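# Paint the reference drawing onto the paper pad

## Task

Use the water brush and paints to reproduce the reference image called 'drawing' on the paper pad. The image covers the full sheet, and its upper edge corresponds to the long side of the pad farthest from the robot. The scrap strip next to the pad is not checked. Tipping over the water cup means failure.

## Robot and tools

Robot: two arms on a table, left_arm (base near y +0.355 m) and right_arm (base near y -0.463 m, turned slightly). Each arm ends in a five-digit-style hand with index, middle and ring fingers plus a thumb: sixteen motors per hand. right_arm has a right hand, left_arm a mirrored left hand. Cameras: cam_high, cam_above, cam_sheet (looks down at the pad), cam_left_wrist, cam_right_wrist.

Frames. Reported positions, orientations (quat_wxyz) and velocities use the scene frame: origin at table height between the arms, +x away from the robot over the table, +y toward left_arm, +z up. Motion offsets instead use each arm's current Hand target axes. On the hand point: +z runs along straightened fingers toward the tips, +y points out of the palm face, +x runs across the palm away from the thumb on the right hand (toward the thumb on the left hand). A fixed mast sticks out near the wrist on the palm side and can strike objects.

The 48-number row (used by execute_actions and move). One flat list covering both arms, every value in [-1, 1]: left_arm dx, dy, dz, rx, ry, rz; then the left hand's 16 motor values; left current_limit; left speed; then the same 24 for right_arm. Motor order per hand: index_mcp, index_abd, index_pip, index_dip, middle_mcp, middle_abd, middle_pip, middle_dip, ring_mcp, ring_abd, ring_pip, ring_dip, thumb_cmc, thumb_axl, thumb_mcp, thumb_ipl. Pose values are offsets, not poses: scale 1.0 = 0.6 m for dx, dy, dz and 1.0 = 180 degrees for rx, ry, rz (a single rotation vector), counted from the Hand target at the start of that action or move. Six zeros re-request the existing Hand target. Motor values are absolute goal angles mapped linearly between each hinge's end stops; lower numbers bend fingers toward the palm. Straight settings: finger _mcp +0.75, _abd 0.00, _pip +0.58, _dip +0.70; thumb_cmc +0.71, thumb_axl +0.68, thumb_mcp +0.23, thumb_ipl +0.17. current_limit scales from 0 mA at -1 up to 550 mA at +1; speed sets hinge rate as (speed+1)/2 of 8.5 rad/s. Initial values are +0.4 and -0.6. Hand values are goals, so to keep a grip unchanged, resend the hand_goal, hand_current_limit and hand_speed from the last result.

Tools:
- execute_actions(actions, cameras): actions is a list of actions; each action holds 1 to 15 rows, one per 1/30 s step, and the last row repeats to fill 15 steps. Within one action every row counts from the same starting Hand target. Images come back only for an empty actions list or when cameras names them.
- move(target, speed, blend, stop_force, zero, blocking, cameras): drives hand points in straight lines to target, either one row or a list of up to 15 rows, all offsets from the same starting Hand targets. speed is in m/s (0.002 to 3.6, default 0.25); turning is limited to twice that in rad/s. blend is a corner radius in m for lists. stop_force (3 to 120 N, shared by both arms) ends an arm's path when the wrist sensor feels that much push; omit it when backing away from a contact. zero (default true) re-zeroes before moving. blocking=false returns early but cannot be combined with stop_force. The move stops after 10 s at most. The result appends a move: line whose ending is done, off_target, moving, held or fault; limits=paced means a pose was clipped, limits=held means steps were held back.
- wait(seconds 0 to 10): lets the scene run on.
- stop: brakes a running move.
- zoom_image(camera, region [x0,y0,x1,y1] in pixels, at most 504 square): closer view of the latest image from that camera.
- show_instructions: shows the reference image.
- zero_wrist_force(arm): zeroes that arm's force sensor.
- finished_scene: ends the scene permanently.

Results list per arm end_effector_position (m), quat_wxyz, velocities, Joint positions and torques, Wrist force/torque in hand axes, the Hand target (the next offsets start from here), and per motor hand_goal, hand_measured, hand_current_ma and hand_state (moving, goal, blocked, overload). "within noise" means the arm is at rest. Hand points frequently stop short of the Hand target; send the remaining gap as an extra offset.

Hazards. Orientation commands are clipped to within 32 degrees of the current orientation. The arms are rigid, so aiming even slightly beyond a firm surface can trigger a force fault (about 150 N) or a torque fault (wrist joints 25.7 N m), freezing that arm for 10 s. For the brush on paper, approach slowly with a small stop_force. Motors drawing 495 mA or more for 5 s shut down. Hot motors produce a MOTOR HOT line and can later lock the arm. Keep the arms from hitting each other, avoid paths close to an arm's own base, and avoid slamming. Do not tip the water cup, and do not let anything fall or be left off the table.

Each tool is called after "Call:" as name(argument=value, ...), one argument or row to a line, values as JSON.

Reference images:

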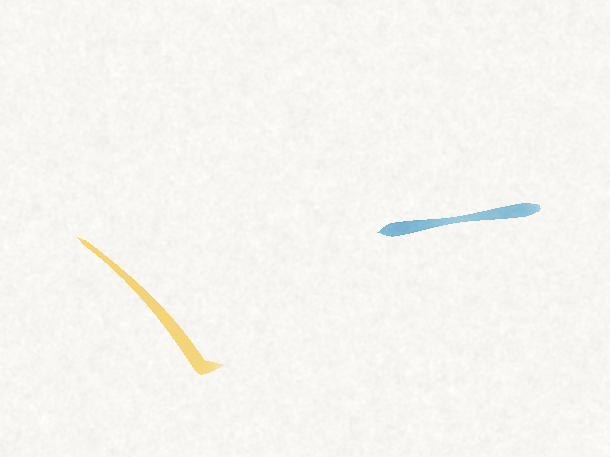

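## Session

Call:
execute_actions(
  actions=[],
)

Call:
show_instructions(
)

Scene clock: 0.00 s.
left_arm: end_effector_position=(+0.4969, +0.4913, +0.2381) hand_goal=(+0.754, +0.000, +0.576, +0.696, +0.754, +0.000, +0.576, +0.696, +0.754, +0.000, +0.576, +0.696, +0.714, +0.678, +0.226, +0.168) hand_measured=(+0.754, +0.000, +0.576, +0.696, +0.754, +0.000, +0.576, +0.696, +0.754, +0.000, +0.576, +0.696, +0.714, +0.678, +0.226, +0.168) hand_current_ma=(+0, +0, +0, +0, +0, +0, +0, +0, +0, +0, +0, +0, +0, +0, +0, +0) hand_state=(goal, goal, goal, goal, goal, goal, goal, goal, goal, goal, goal, goal, goal, goal, goal, goal) hand_current_limit=0.40 hand_speed=-0.60 end_effector_quat_wxyz=(-0.236, +0.856, +0.458, -0.032) | right_arm: end_effector_position=(+0.1774, -0.1587, +0.3723) hand_goal=(+0.754, +0.000, +0.576, +0.696, +0.754, +0.000, +0.576, +0.696, +0.754, +0.000, +0.576, +0.696, +0.714, +0.678, +0.226, +0.168) hand_measured=(+0.754, +0.000, +0.576, +0.696, +0.754, +0.000, +0.576, +0.696, +0.754, +0.000, +0.576, +0.696, +0.714, +0.678, +0.226, +0.168) hand_current_ma=(+0, +0, +0, +0, +0, +0, +0, +0, +0, +0, +0, +0, +0, +0, +0, +0) hand_state=(goal, goal, goal, goal, goal, goal, goal, goal, goal, goal, goal, goal, goal, goal, goal, goal) hand_current_limit=0.40 hand_speed=-0.60 end_effector_quat_wxyz=(+0.226, +0.772, +0.334, -0.491)
Joint positions: left_arm=[3.582 -1.51 -1.895 -1.403 2.043 1.005] | right_arm=[0.927 -1.248 1.324 -0.504 -1.529 1.613]
Joint velocities: within noise
Joint torques (N m): no reading
Wrist force (N): no reading
Wrist torque (N m): no reading
Wrist force, peak (N): no reading
Hand target: left_arm +0.4969, +0.4913, +0.2381; -0.236, +0.856, +0.458, -0.032 | right_arm +0.1774, -0.1587, +0.3723; +0.226, +0.772, +0.334, -0.491

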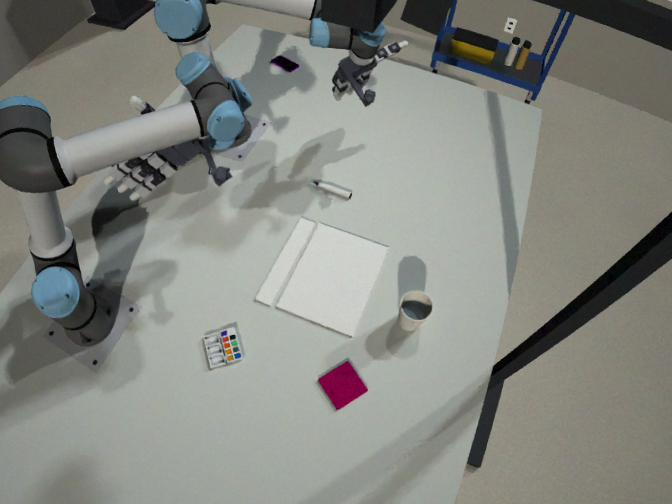

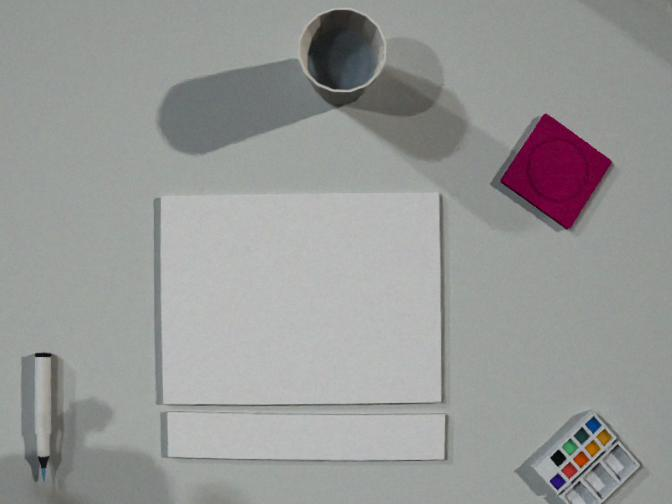

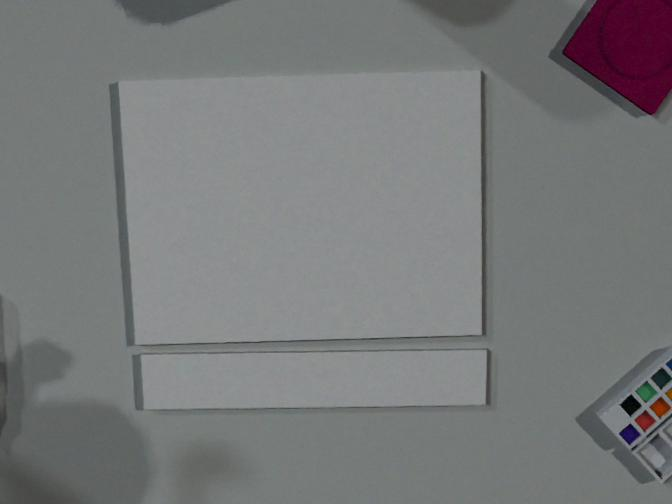

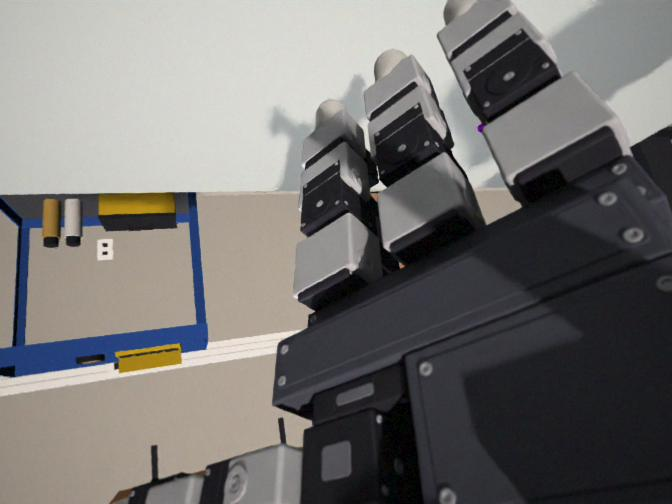

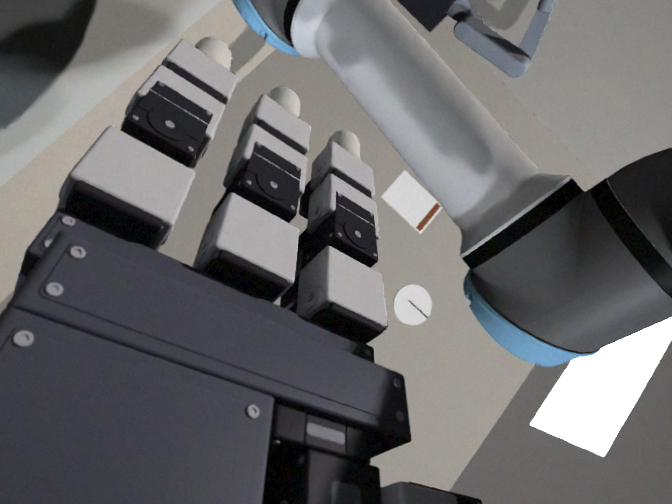

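Reference images for this scene: drawing.

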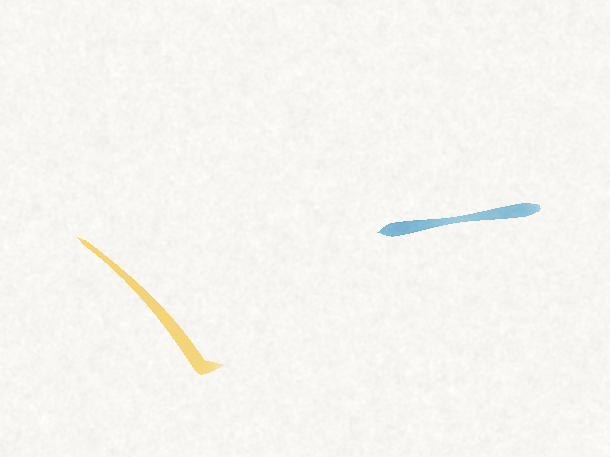

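Call:
zoom_image(
  camera="cam_above",
  region=[500, 390, 672, 504],
)

Call:
zoom_image(
  camera="cam_above",
  region=[0, 330, 120, 504],
)

Call:
zoom_image(
  camera="cam_high",
  region=[180, 160, 480, 420],
)

Call:
zoom_image(
  camera="cam_above",
  region=[280, 0, 640, 250],
)

Scaled by 2.930 from the camera's 672x504 image, which has a finer 960x720 frame.

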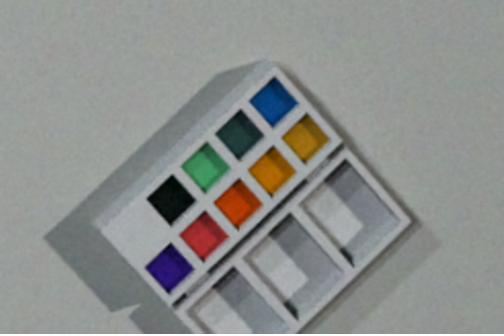

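Scaled by 2.897 from the camera's 672x504 image, which has a finer 960x720 frame.

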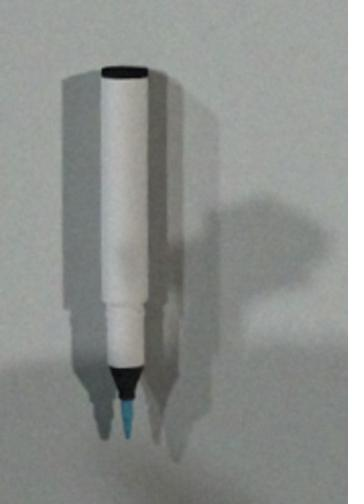

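Scaled by 1.680 from the camera's 672x504 image, which has a finer 960x720 frame.

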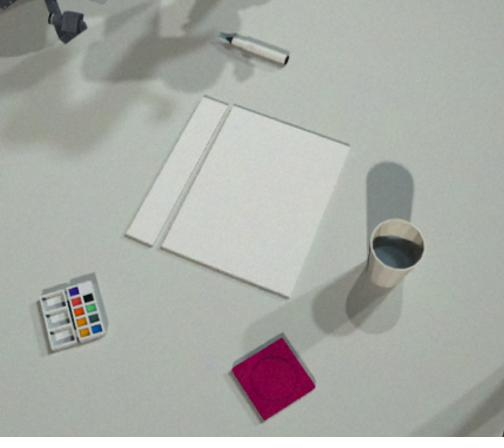

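Scaled by 1.400 from the camera's 672x504 image, which has a finer 960x720 frame.

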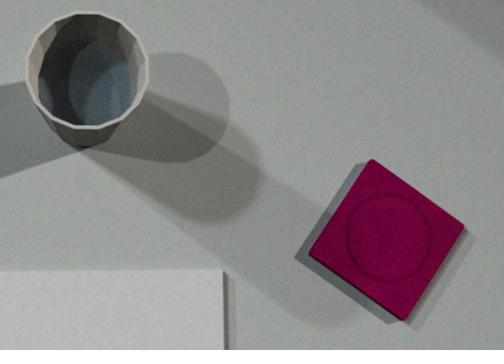

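Call:
move(
  target=[
    [0,0,0,0,0,0,0.754,0,0.576,0.696,0.754,0,0.576,0.696,0.754,0,0.576,0.696,0.714,0.678,0.226,0.168,0.4,-0.6,0.278,-0.009,-0.347,-0.0043,0.3637,-0.0198,0.616,0,-0.683,0.645,0.616,0,-0.683,0.645,0.9,0,0.576,0.696,-0.681,0.677,0.0787,-0.1027,0.4,-0.6],
    [0,0,0,0,0,0,0.754,0,0.576,0.696,0.754,0,0.576,0.696,0.754,0,0.576,0.696,0.714,0.678,0.226,0.168,0.4,-0.6,0.694,-0.1205,-0.6335,0.4597,0.4508,0.0135,0.616,0,-0.683,0.645,0.616,0,-0.683,0.645,0.9,0,0.576,0.696,-0.681,0.677,0.0787,-0.1027,0.4,-0.6],
  ],
  blend=[0.05, 0],
  speed=0.3,
  cameras=["all"],
)

Scene clock: 393.27 s.
left_arm: end_effector_position=(+0.4969, +0.4913, +0.2381) hand_goal=(+0.754, +0.000, +0.576, +0.696, +0.754, +0.000, +0.576, +0.696, +0.754, +0.000, +0.576, +0.696, +0.714, +0.678, +0.226, +0.168) hand_measured=(+0.752, +0.000, +0.576, +0.696, +0.752, +0.000, +0.576, +0.696, +0.750, +0.000, +0.576, +0.696, +0.712, +0.678, +0.224, +0.168) hand_current_ma=(-6, +0, +1, +0, -6, +0, +1, +0, -7, +0, +1, +0, -3, -1, -4, -1) hand_state=(goal, goal, goal, goal, goal, goal, goal, goal, goal, goal, goal, goal, goal, goal, goal, goal) hand_current_limit=0.40 hand_speed=-0.60 end_effector_quat_wxyz=(-0.236, +0.856, +0.458, -0.032) | right_arm: end_effector_position=(+0.4772, +0.2699, +0.1498) hand_goal=(+0.616, +0.000, -0.682, +0.646, +0.616, +0.000, -0.682, +0.646, +0.900, +0.000, +0.576, +0.696, -0.680, +0.678, +0.078, -0.102) hand_measured=(+0.612, +0.000, -0.676, +0.648, +0.612, -0.002, -0.678, +0.648, +0.894, +0.000, +0.576, +0.696, -0.680, +0.678, +0.076, -0.100) hand_current_ma=(-14, -3, +20, +9, -12, -3, +17, +10, -29, -3, +0, +0, -3, -3, -8, +6) hand_state=(goal, goal, goal, goal, goal, goal, goal, goal, goal, goal, goal, goal, goal, goal, goal, goal) hand_current_limit=0.40 hand_speed=-0.60 end_effector_quat_wxyz=(-0.537, +0.844, +0.001, -0.001) end_effector_velocity=(+0.000, +0.000, +0.001) end_effector_angular_velocity=(+0.002, +0.001, -0.002)
Joint positions: left_arm=[3.582 -1.51 -1.895 -1.403 2.043 1.005] | right_arm=[0.709 -0.68 1.172 -2.985 -0.779 2.647]
Joint velocities: left_arm=[within noise] | right_arm=[0 0 0 -0.005 -0.001 0.005]
Joint torques (N m): left_arm=[1.55 18.58 22.3 2.57 0.95 0.09] | right_arm=[8.07 -46.98 -21.51 -3.85 1.89 1.36]
Wrist force (N): left_arm=[-0.2 0.2 -0.3] | right_arm=[2.0 -1.6 0.5]
Wrist torque (N m): left_arm=[0.05 0.03 -0.02] | right_arm=[-0.13 -0.21 0.14]
Wrist force, peak (N): left_arm=[0.5 0.4 0.4] | right_arm=[2.6 -1.1 1.3]
Hand target: left_arm +0.4969, +0.4913, +0.2381; -0.236, +0.856, +0.458, -0.032 | right_arm +0.4771, +0.2700, +0.1498; -0.537, +0.844, +0.001, -0.001
Off the commanded pose: left_arm 0.000 m, 0 deg | right_arm 0.000 m, 0 deg.
move: done
camera_calibration:
cam_right_wrist: T_world_to_cam=[[-0.79342, -0.263928, -0.548476, 0.560197], [-0.427213, -0.400384, 0.810667, 0.150943], [-0.433559, 0.877516, 0.20492, 0.0652659], [0, 0, 0, 1]] pos_world=[0.537253, 0.151015, 0.171516]

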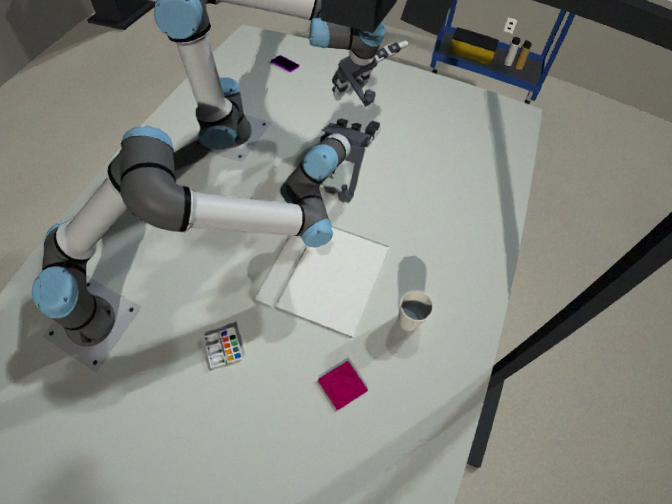

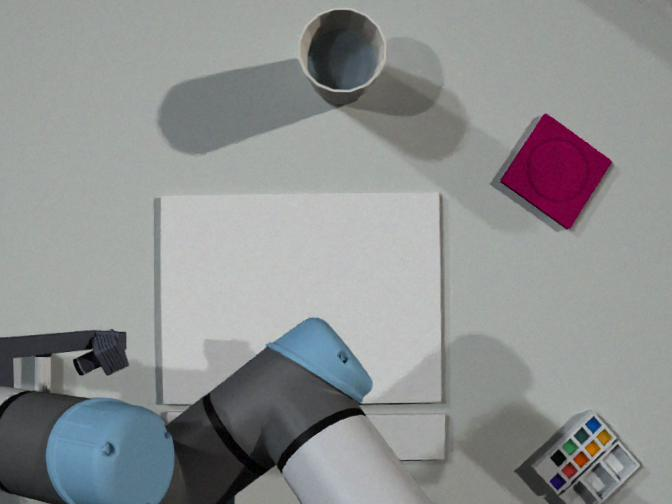

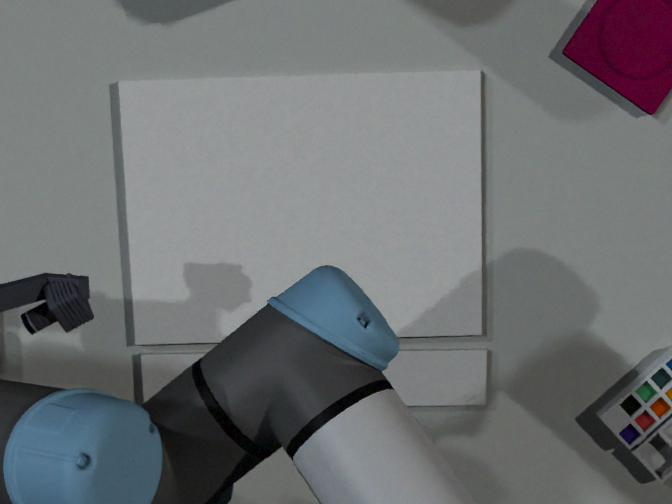

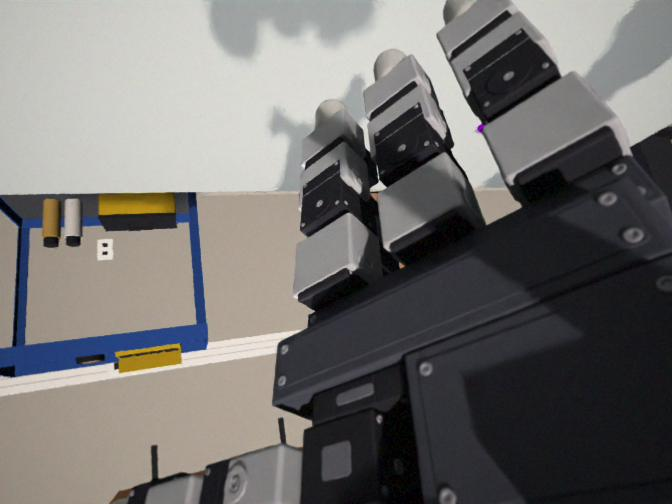

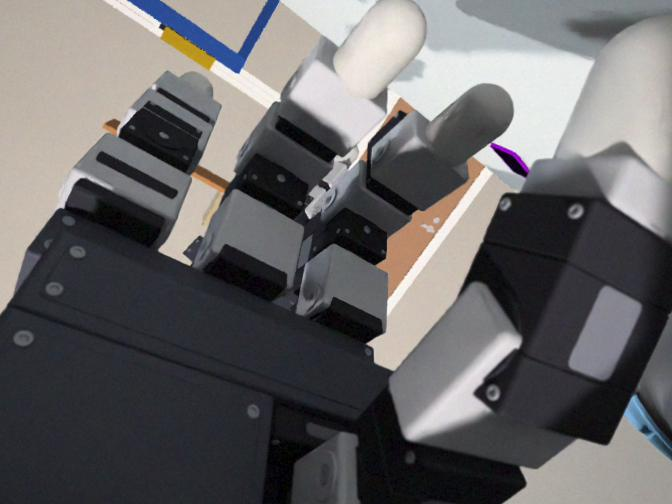

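Call:
zoom_image(
  camera="cam_above",
  region=[0, 300, 180, 435],
)

Call:
zoom_image(
  camera="cam_high",
  region=[250, 50, 430, 230],
)

Scaled by 2.800 from the camera's 672x504 image, which has a finer 960x720 frame.

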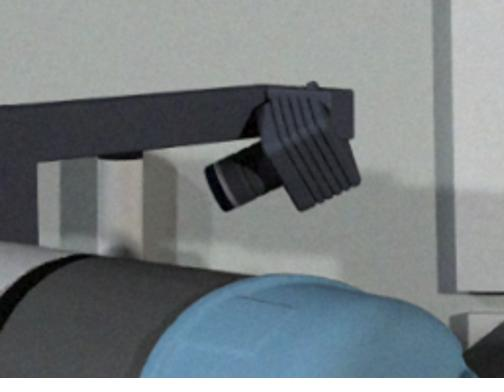

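Scaled by 2.800 from the camera's 672x504 image, which has a finer 960x720 frame.

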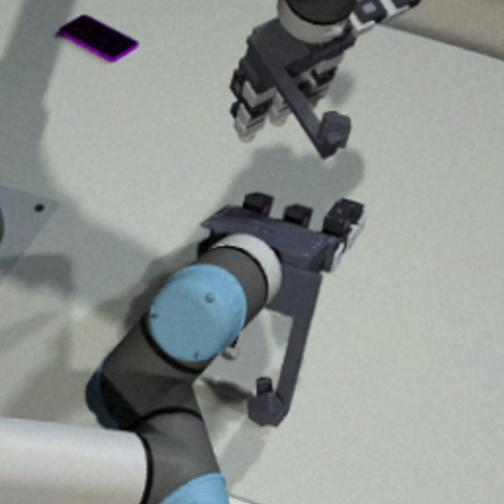

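Call:
move(
  target=[0,0,0,0,0,0,0.754,0,0.576,0.696,0.754,0,0.576,0.696,0.754,0,0.576,0.696,0.714,0.678,0.226,0.168,0.4,-0.6,-0.007,0.1105,0.0582,0,0,0,0.616,0,-0.683,0.645,0.616,0,-0.683,0.645,0.9,0,0.576,0.696,-0.681,0.677,0.0787,-0.1027,0.4,-0.6],
  speed=0.2,
  cameras=["all"],
)

Scene clock: 453.60 s.
left_arm: end_effector_position=(+0.4969, +0.4913, +0.2381) hand_goal=(+0.754, +0.000, +0.576, +0.696, +0.754, +0.000, +0.576, +0.696, +0.754, +0.000, +0.576, +0.696, +0.714, +0.678, +0.226, +0.168) hand_measured=(+0.752, +0.000, +0.576, +0.696, +0.752, +0.000, +0.576, +0.696, +0.750, +0.000, +0.576, +0.696, +0.712, +0.678, +0.224, +0.168) hand_current_ma=(-6, +0, +1, +0, -6, +0, +1, +0, -7, +0, +1, +0, -3, -1, -4, -1) hand_state=(goal, goal, goal, goal, goal, goal, goal, goal, goal, goal, goal, goal, goal, goal, goal, goal) hand_current_limit=0.40 hand_speed=-0.60 end_effector_quat_wxyz=(-0.236, +0.856, +0.458, -0.032) | right_arm: end_effector_position=(+0.4728, +0.2735, +0.0750) hand_goal=(+0.616, +0.000, -0.682, +0.646, +0.616, +0.000, -0.682, +0.646, +0.900, +0.000, +0.576, +0.696, -0.680, +0.678, +0.078, -0.102) hand_measured=(+0.612, +0.000, -0.678, +0.648, +0.612, -0.002, -0.678, +0.648, +0.892, +0.000, +0.576, +0.696, -0.680, +0.678, +0.076, -0.100) hand_current_ma=(-18, -3, +18, +9, -16, -3, +16, +10, -34, -3, -1, +0, -3, -3, -8, +6) hand_state=(goal, goal, goal, goal, goal, goal, goal, goal, goal, goal, goal, goal, goal, goal, goal, goal) hand_current_limit=0.40 hand_speed=-0.60 end_effector_quat_wxyz=(-0.537, +0.844, +0.001, -0.001)
Joint positions: left_arm=[3.582 -1.51 -1.895 -1.403 2.043 1.005] | right_arm=[0.716 -0.58 1.193 -3.111 -0.785 2.654]
Joint torques (N m): left_arm=[2.12 18.88 23.28 2.71 0.9 0.34] | right_arm=[-3.96 -54.92 -14.57 -3.17 1.89 -0.9]
Wrist force (N): left_arm=[0.0 0.0 -0.2] | right_arm=[2.0 -1.8 0.3]
Wrist torque (N m): left_arm=[0.02 0.00 0.00] | right_arm=[-0.14 -0.21 0.03]
Wrist force, peak (N): left_arm=[-0.2 0.5 0.0] | right_arm=[2.1 -3.7 -0.3]
Hand target: left_arm +0.4969, +0.4913, +0.2381; -0.236, +0.856, +0.458, -0.032 | right_arm +0.4729, +0.2735, +0.0749; -0.537, +0.844, +0.001, -0.001
Off the commanded pose: left_arm 0.000 m, 0 deg | right_arm 0.000 m, 0 deg.
move: done
camera_calibration:
cam_right_wrist: T_world_to_cam=[[-0.793479, -0.263946, -0.548383, 0.516734], [-0.427074, -0.400462, 0.810702, 0.21112], [-0.433588, 0.877475, 0.205034, 0.0755809], [0, 0, 0, 1]] pos_world=[0.532953, 0.154615, 0.0967163]

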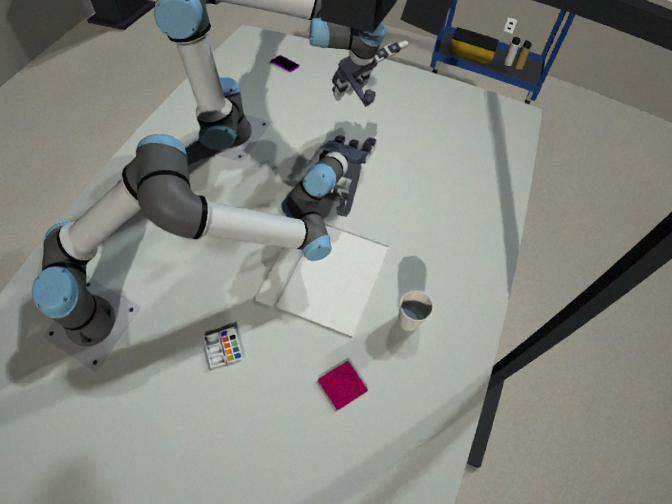

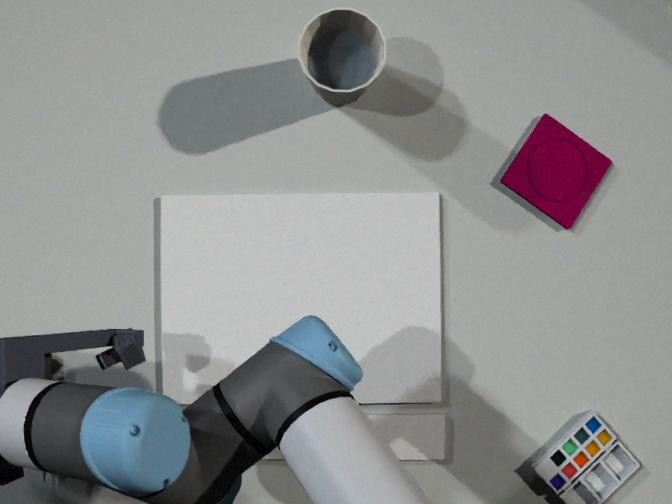

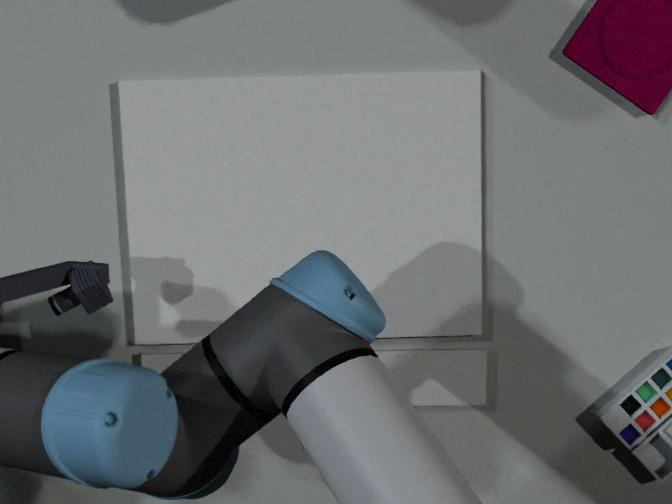

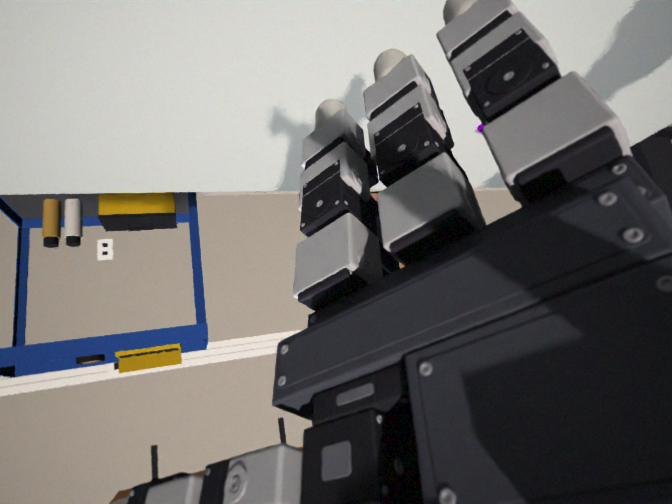

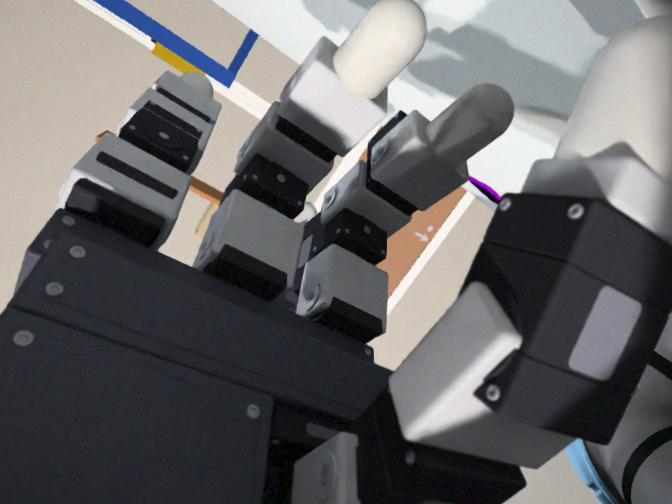

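Call:
move(
  target=[0,0,0,0,0,0,0.754,0,0.576,0.696,0.754,0,0.576,0.696,0.754,0,0.576,0.696,0.714,0.678,0.226,0.168,0.4,-0.6,0,0.0665,0.0311,0,0,0,0.616,0,-0.683,0.645,0.616,0,-0.683,0.645,0.9,0,0.576,0.696,-0.681,0.677,0.0787,-0.1027,0.4,-0.6],
  speed=0.04,
  stop_force=5,
  cameras=["cam_right_wrist","cam_high"],
)

Scene clock: 479.20 s.
left_arm: end_effector_position=(+0.4969, +0.4913, +0.2381) hand_goal=(+0.754, +0.000, +0.576, +0.696, +0.754, +0.000, +0.576, +0.696, +0.754, +0.000, +0.576, +0.696, +0.714, +0.678, +0.226, +0.168) hand_measured=(+0.752, +0.000, +0.576, +0.696, +0.752, +0.000, +0.576, +0.696, +0.750, +0.000, +0.576, +0.696, +0.712, +0.678, +0.224, +0.168) hand_current_ma=(-6, +0, +1, +0, -6, +0, +1, +0, -7, +0, +1, +0, -3, -1, -4, -1) hand_state=(goal, goal, goal, goal, goal, goal, goal, goal, goal, goal, goal, goal, goal, goal, goal, goal) hand_current_limit=0.40 hand_speed=-0.60 end_effector_quat_wxyz=(-0.236, +0.856, +0.458, -0.032) | right_arm: end_effector_position=(+0.4729, +0.2734, +0.0309) hand_goal=(+0.616, +0.000, -0.682, +0.646, +0.616, +0.000, -0.682, +0.646, +0.900, +0.000, +0.576, +0.696, -0.680, +0.678, +0.078, -0.102) hand_measured=(+0.612, +0.000, -0.678, +0.648, +0.612, -0.002, -0.678, +0.648, +0.892, +0.000, +0.576, +0.696, -0.680, +0.678, +0.076, -0.100) hand_current_ma=(-18, -3, +18, +9, -16, -3, +16, +10, -34, -3, -1, +0, -3, -3, -8, +6) hand_state=(goal, goal, goal, goal, goal, goal, goal, goal, goal, goal, goal, goal, goal, goal, goal, goal) hand_current_limit=0.40 hand_speed=-0.60 end_effector_quat_wxyz=(-0.537, +0.844, +0.001, -0.001)
Joint positions: left_arm=[3.582 -1.51 -1.895 -1.403 2.043 1.005] | right_arm=[0.716 -0.513 1.189 -3.174 -0.785 2.654]
Joint torques (N m): left_arm=[1.65 19 22.67 2.57 1.03 0.33] | right_arm=[-5.06 -70.32 -10.83 -0.95 2.12 1.1]
Wrist force (N): left_arm=[-0.1 0.2 0.0] | right_arm=[2.3 -1.8 0.4]
Wrist torque (N m): left_arm=[0.04 0.01 -0.01] | right_arm=[-0.15 -0.24 0.05]
Wrist force, peak (N): left_arm=[-0.2 -0.3 -0.5] | right_arm=[2.1 -2.5 0.4]
Hand target: left_arm +0.4969, +0.4913, +0.2381; -0.236, +0.856, +0.458, -0.032 | right_arm +0.4729, +0.2734, +0.0309; -0.537, +0.844, +0.001, -0.001
Off the commanded pose: left_arm 0.000 m, 0 deg | right_arm 0.000 m, 0 deg.
move: done
camera_calibration:
cam_right_wrist: T_world_to_cam=[[-0.793456, -0.263923, -0.548427, 0.492456], [-0.427118, -0.400477, 0.810672, 0.24694], [-0.433588, 0.877475, 0.205034, 0.0847311], [0, 0, 0, 1]] pos_world=[0.532953, 0.154515, 0.0525162]
Images, in order (width x height): cam_high 672x504, cam_right_wrist 672x504.

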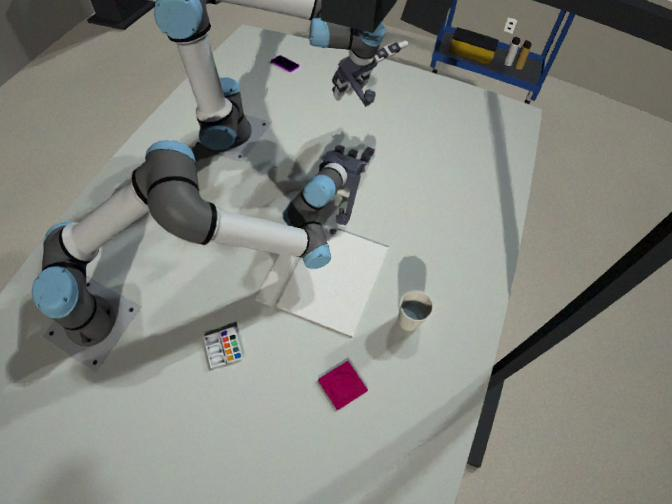

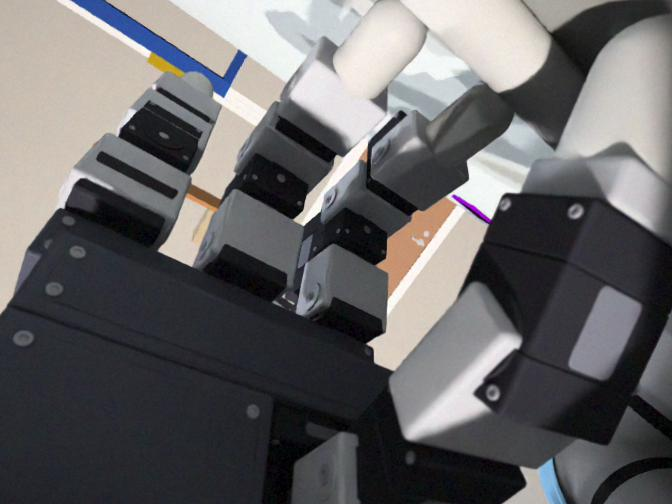

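Call:
zoom_image(
  camera="cam_right_wrist",
  region=[350, 0, 672, 242],
)

Scaled by 1.565 from the camera's 672x504 image, which has a finer 960x720 frame.

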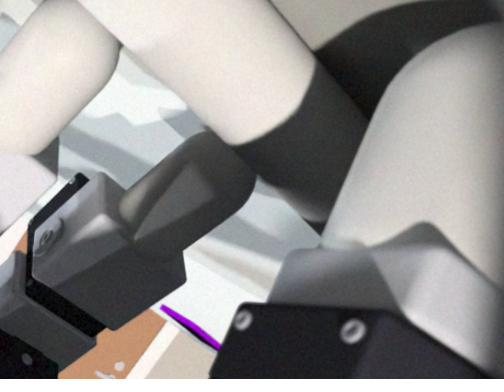

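Call:
move(
  target=[0,0,0,0,0,0,0.754,0,0.576,0.696,0.754,0,0.576,0.696,0.754,0,0.576,0.696,0.714,0.678,0.226,0.168,0.4,-0.6,0,0.0042,0.0019,0,0,0,0.507,0,-0.683,0.645,0.507,0,-0.683,0.645,0.9,0,0.576,0.696,-0.681,0.677,0,-0.1027,0.4,-0.7],
  speed=0.04,
  cameras=["cam_right_wrist"],
)

Scene clock: 526.40 s.
left_arm: end_effector_position=(+0.4969, +0.4913, +0.2381) hand_goal=(+0.754, +0.000, +0.576, +0.696, +0.754, +0.000, +0.576, +0.696, +0.754, +0.000, +0.576, +0.696, +0.714, +0.678, +0.226, +0.168) hand_measured=(+0.752, +0.000, +0.576, +0.696, +0.752, +0.000, +0.576, +0.696, +0.750, +0.000, +0.576, +0.696, +0.712, +0.678, +0.224, +0.168) hand_current_ma=(-6, +0, +1, +0, -6, +0, +1, +0, -7, +0, +1, +0, -3, -1, -4, -1) hand_state=(goal, goal, goal, goal, goal, goal, goal, goal, goal, goal, goal, goal, goal, goal, goal, goal) hand_current_limit=0.40 hand_speed=-0.60 end_effector_quat_wxyz=(-0.236, +0.856, +0.458, -0.032) | right_arm: end_effector_position=(+0.4728, +0.2734, +0.0281) hand_goal=(+0.508, +0.000, -0.682, +0.646, +0.508, +0.000, -0.682, +0.646, +0.900, +0.000, +0.576, +0.696, -0.680, +0.678, +0.000, -0.102) hand_measured=(+0.506, +0.000, -0.678, +0.648, +0.506, -0.002, -0.678, +0.648, +0.892, +0.000, +0.576, +0.696, -0.680, +0.678, +0.002, -0.100) hand_current_ma=(-11, -3, +18, +9, -9, -3, +16, +10, -34, -3, -1, +0, -3, -3, +9, +6) hand_state=(goal, goal, goal, goal, goal, goal, goal, goal, goal, goal, goal, goal, goal, goal, goal, goal) hand_current_limit=0.40 hand_speed=-0.70 end_effector_quat_wxyz=(-0.537, +0.844, +0.001, -0.001)
Joint positions: left_arm=[3.582 -1.51 -1.895 -1.403 2.043 1.005] | right_arm=[0.716 -0.508 1.188 -3.178 -0.785 2.654]
Joint torques (N m): left_arm=[1.99 19.64 23.94 2.83 1.16 0.23] | right_arm=[-5.49 -56.97 -22.73 -3.16 2.34 -0.55]
Wrist force (N): left_arm=[-0.1 -0.1 0.4] | right_arm=[2.0 -1.8 0.4]
Wrist torque (N m): left_arm=[-0.04 0.03 0.00] | right_arm=[-0.15 -0.21 0.03]
Wrist force, peak (N): left_arm=[-0.4 0.0 0.5] | right_arm=[2.3 -2.0 0.6]
Hand target: left_arm +0.4969, +0.4913, +0.2381; -0.236, +0.856, +0.458, -0.032 | right_arm +0.4729, +0.2734, +0.0281; -0.537, +0.844, +0.001, -0.001
Off the commanded pose: left_arm 0.000 m, 0 deg | right_arm 0.000 m, 0 deg.
move: done
camera_calibration:
cam_right_wrist: T_world_to_cam=[[-0.793456, -0.263923, -0.548427, 0.49092], [-0.427118, -0.400477, 0.810672, 0.24921], [-0.433588, 0.877475, 0.205034, 0.0853052], [0, 0, 0, 1]] pos_world=[0.532953, 0.154515, 0.0497162]
Images, in order (width x height): cam_right_wrist 672x504.

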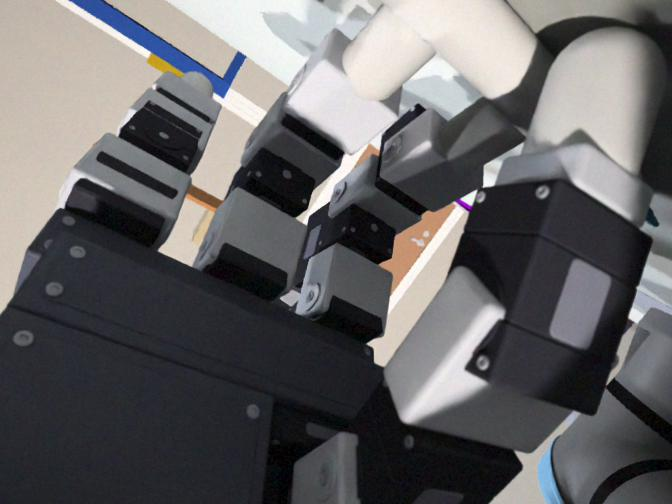

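Call:
move(
  target=[0,0,0,0,0,0,0.754,0,0.576,0.696,0.754,0,0.576,0.696,0.754,0,0.576,0.696,0.714,0.678,0.226,0.168,0.4,-0.6,0,0,0,0,0,0,0.356,0,-0.683,0.645,0.356,0,-0.683,0.645,0.9,0,0.576,0.696,-0.681,0.677,-0.146,-0.1027,0.4,-0.85],
  speed=0.04,
  cameras=["cam_right_wrist"],
)

Scene clock: 534.97 s.
left_arm: end_effector_position=(+0.4969, +0.4913, +0.2381) hand_goal=(+0.754, +0.000, +0.576, +0.696, +0.754, +0.000, +0.576, +0.696, +0.754, +0.000, +0.576, +0.696, +0.714, +0.678, +0.226, +0.168) hand_measured=(+0.752, +0.000, +0.576, +0.696, +0.752, +0.000, +0.576, +0.696, +0.750, +0.000, +0.576, +0.696, +0.712, +0.678, +0.224, +0.168) hand_current_ma=(-6, +0, +1, +0, -6, +0, +1, +0, -7, +0, +1, +0, -3, -1, -4, -1) hand_state=(goal, goal, goal, goal, goal, goal, goal, goal, goal, goal, goal, goal, goal, goal, goal, goal) hand_current_limit=0.40 hand_speed=-0.60 end_effector_quat_wxyz=(-0.236, +0.856, +0.458, -0.032) | right_arm: end_effector_position=(+0.4729, +0.2734, +0.0281) hand_goal=(+0.356, +0.000, -0.682, +0.646, +0.356, +0.000, -0.682, +0.646, +0.900, +0.000, +0.576, +0.696, -0.680, +0.678, -0.146, -0.102) hand_measured=(+0.406, +0.000, -0.674, +0.648, +0.404, -0.002, -0.674, +0.648, +0.892, +0.000, +0.576, +0.696, -0.680, +0.678, -0.064, -0.084) hand_current_ma=(+236, -3, +31, +9, +229, -3, +29, +10, -34, -3, -1, +0, +1, -3, +385, +98) hand_state=(blocked, goal, goal, goal, blocked, goal, goal, goal, goal, goal, goal, goal, goal, goal, blocked, goal) hand_current_limit=0.40 hand_speed=-0.85 end_effector_quat_wxyz=(-0.537, +0.844, +0.001, -0.001)
Joint positions: left_arm=[3.582 -1.51 -1.895 -1.403 2.043 1.005] | right_arm=[0.716 -0.508 1.188 -3.178 -0.785 2.654]
Joint torques (N m): left_arm=[1.84 19.31 23.35 2.97 0.97 0.53] | right_arm=[-6.41 -67.53 -21.19 -1.16 1.62 -1.25]
Wrist force (N): left_arm=[0.0 0.1 0.3] | right_arm=[2.3 -5.2 -0.2]
Wrist torque (N m): left_arm=[0.00 0.01 -0.01] | right_arm=[-0.24 -0.25 0.04]
Wrist force, peak (N): left_arm=[-0.2 0.5 -0.1] | right_arm=[2.0 -5.4 -0.3]
Hand target: left_arm +0.4969, +0.4913, +0.2381; -0.236, +0.856, +0.458, -0.032 | right_arm +0.4729, +0.2734, +0.0281; -0.537, +0.844, +0.001, -0.001
Off the commanded pose: left_arm 0.000 m, 0 deg | right_arm 0.000 m, 0 deg.
move: done
camera_calibration:
cam_right_wrist: T_world_to_cam=[[-0.793456, -0.263923, -0.548427, 0.490975], [-0.427118, -0.400477, 0.810672, 0.249129], [-0.433588, 0.877475, 0.205034, 0.0852847], [0, 0, 0, 1]] pos_world=[0.532953, 0.154515, 0.0498162]
Images, in order (width x height): cam_right_wrist 672x504.

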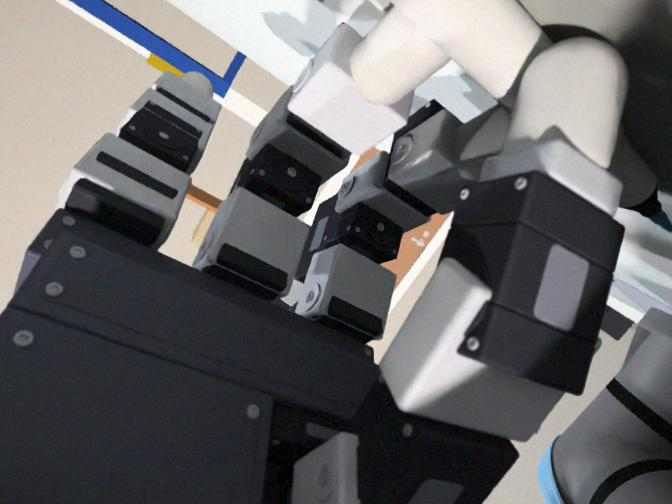

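Call:
move(
  target=[0,0,0,0,0,0,0.754,0,0.576,0.696,0.754,0,0.576,0.696,0.754,0,0.576,0.696,0.714,0.678,0.226,0.168,0.4,-0.6,0,-0.151,-0.0708,0,0,0,0.356,0,-0.683,0.645,0.356,0,-0.683,0.645,0.9,0,0.576,0.696,-0.681,0.677,-0.146,-0.1027,0.4,-0.85],
  speed=0.06,
  cameras=["all"],
)

Scene clock: 553.30 s.
left_arm: end_effector_position=(+0.4969, +0.4913, +0.2381) hand_goal=(+0.754, +0.000, +0.576, +0.696, +0.754, +0.000, +0.576, +0.696, +0.754, +0.000, +0.576, +0.696, +0.714, +0.678, +0.226, +0.168) hand_measured=(+0.752, +0.000, +0.576, +0.696, +0.752, +0.000, +0.576, +0.696, +0.750, +0.000, +0.576, +0.696, +0.712, +0.678, +0.224, +0.168) hand_current_ma=(-6, +0, +1, +0, -6, +0, +1, +0, -7, +0, +1, +0, -3, -1, -4, -1) hand_state=(goal, goal, goal, goal, goal, goal, goal, goal, goal, goal, goal, goal, goal, goal, goal, goal) hand_current_limit=0.40 hand_speed=-0.60 end_effector_quat_wxyz=(-0.236, +0.856, +0.458, -0.032) | right_arm: end_effector_position=(+0.4729, +0.2734, +0.1284) hand_goal=(+0.356, +0.000, -0.682, +0.646, +0.356, +0.000, -0.682, +0.646, +0.900, +0.000, +0.576, +0.696, -0.680, +0.678, -0.146, -0.102) hand_measured=(+0.402, +0.000, -0.668, +0.650, +0.398, -0.002, -0.670, +0.652, +0.892, +0.000, +0.576, +0.696, -0.678, +0.678, -0.064, -0.082) hand_current_ma=(+218, -3, +54, +16, +198, -3, +50, +20, -34, -3, -1, +0, +4, -1, +385, +116) hand_state=(blocked, goal, goal, goal, blocked, goal, goal, goal, goal, goal, goal, goal, goal, goal, blocked, blocked) hand_current_limit=0.40 hand_speed=-0.85 end_effector_quat_wxyz=(-0.537, +0.844, +0.001, -0.001)
Joint positions: left_arm=[3.582 -1.51 -1.895 -1.403 2.043 1.005] | right_arm=[0.716 -0.653 1.181 -3.026 -0.785 2.654]
Joint torques (N m): left_arm=[1.83 20.12 23.86 2.94 1.09 0.25] | right_arm=[-6.23 -48.22 -14.17 -4.5 1.99 -1.55]
Wrist force (N): left_arm=[0.3 0.1 0.1] | right_arm=[2.2 -1.6 0.5]
Wrist torque (N m): left_arm=[0.01 -0.03 0.02] | right_arm=[-0.13 -0.23 0.05]
Wrist force, peak (N): left_arm=[-0.1 -0.4 -0.7] | right_arm=[2.2 -5.4 -0.3]
Hand target: left_arm +0.4969, +0.4913, +0.2381; -0.236, +0.856, +0.458, -0.032 | right_arm +0.4729, +0.2734, +0.1282; -0.537, +0.844, +0.001, -0.001
Off the commanded pose: left_arm 0.000 m, 0 deg | right_arm 0.000 m, 0 deg.
move: done
camera_calibration:
cam_right_wrist: T_world_to_cam=[[-0.793377, -0.26378, -0.548611, 0.54597], [-0.427274, -0.40061, 0.810524, 0.168069], [-0.433578, 0.877458, 0.205128, 0.0647671], [0, 0, 0, 1]] pos_world=[0.533053, 0.154515, 0.150016]

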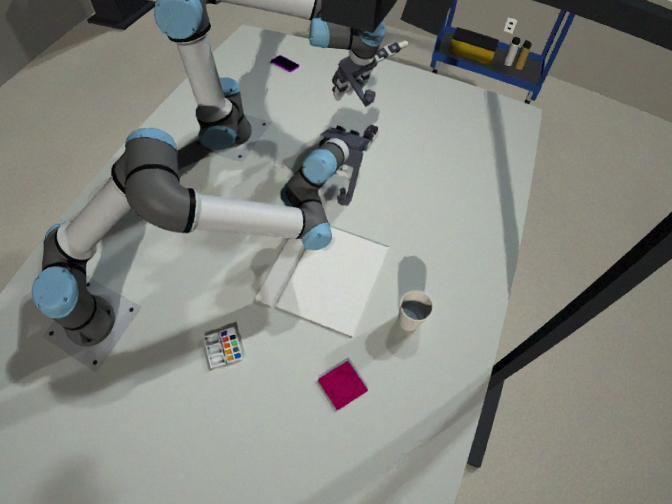

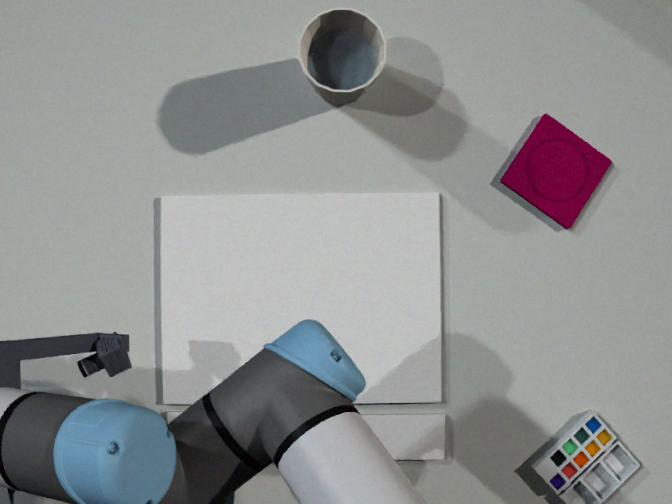

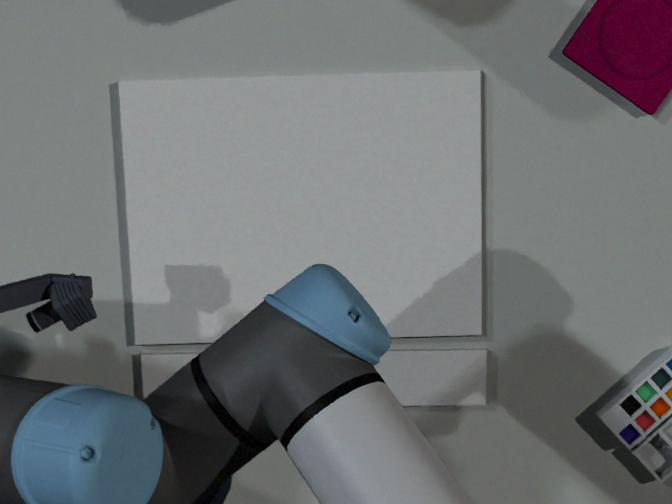

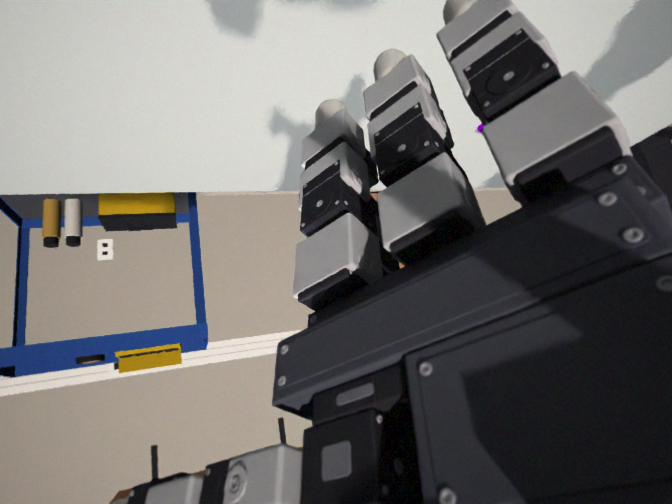

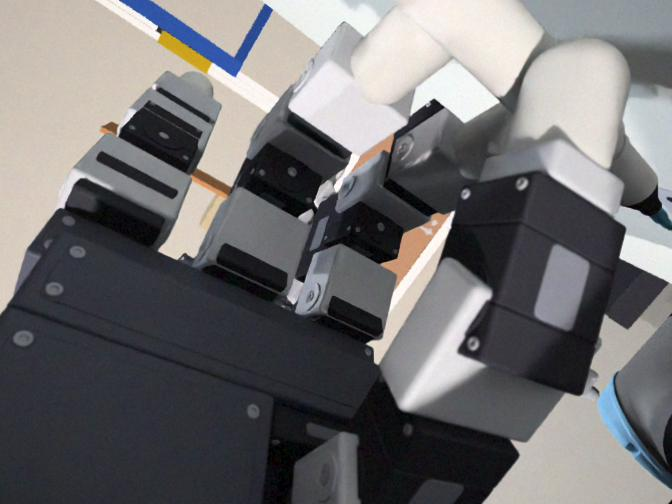

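Call:
zoom_image(
  camera="cam_right_wrist",
  region=[560, 120, 672, 240],
)

Scaled by 4.200 from the camera's 672x504 image, which has a finer 960x720 frame.

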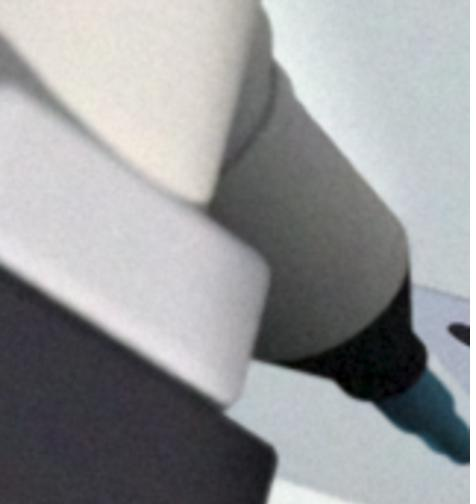

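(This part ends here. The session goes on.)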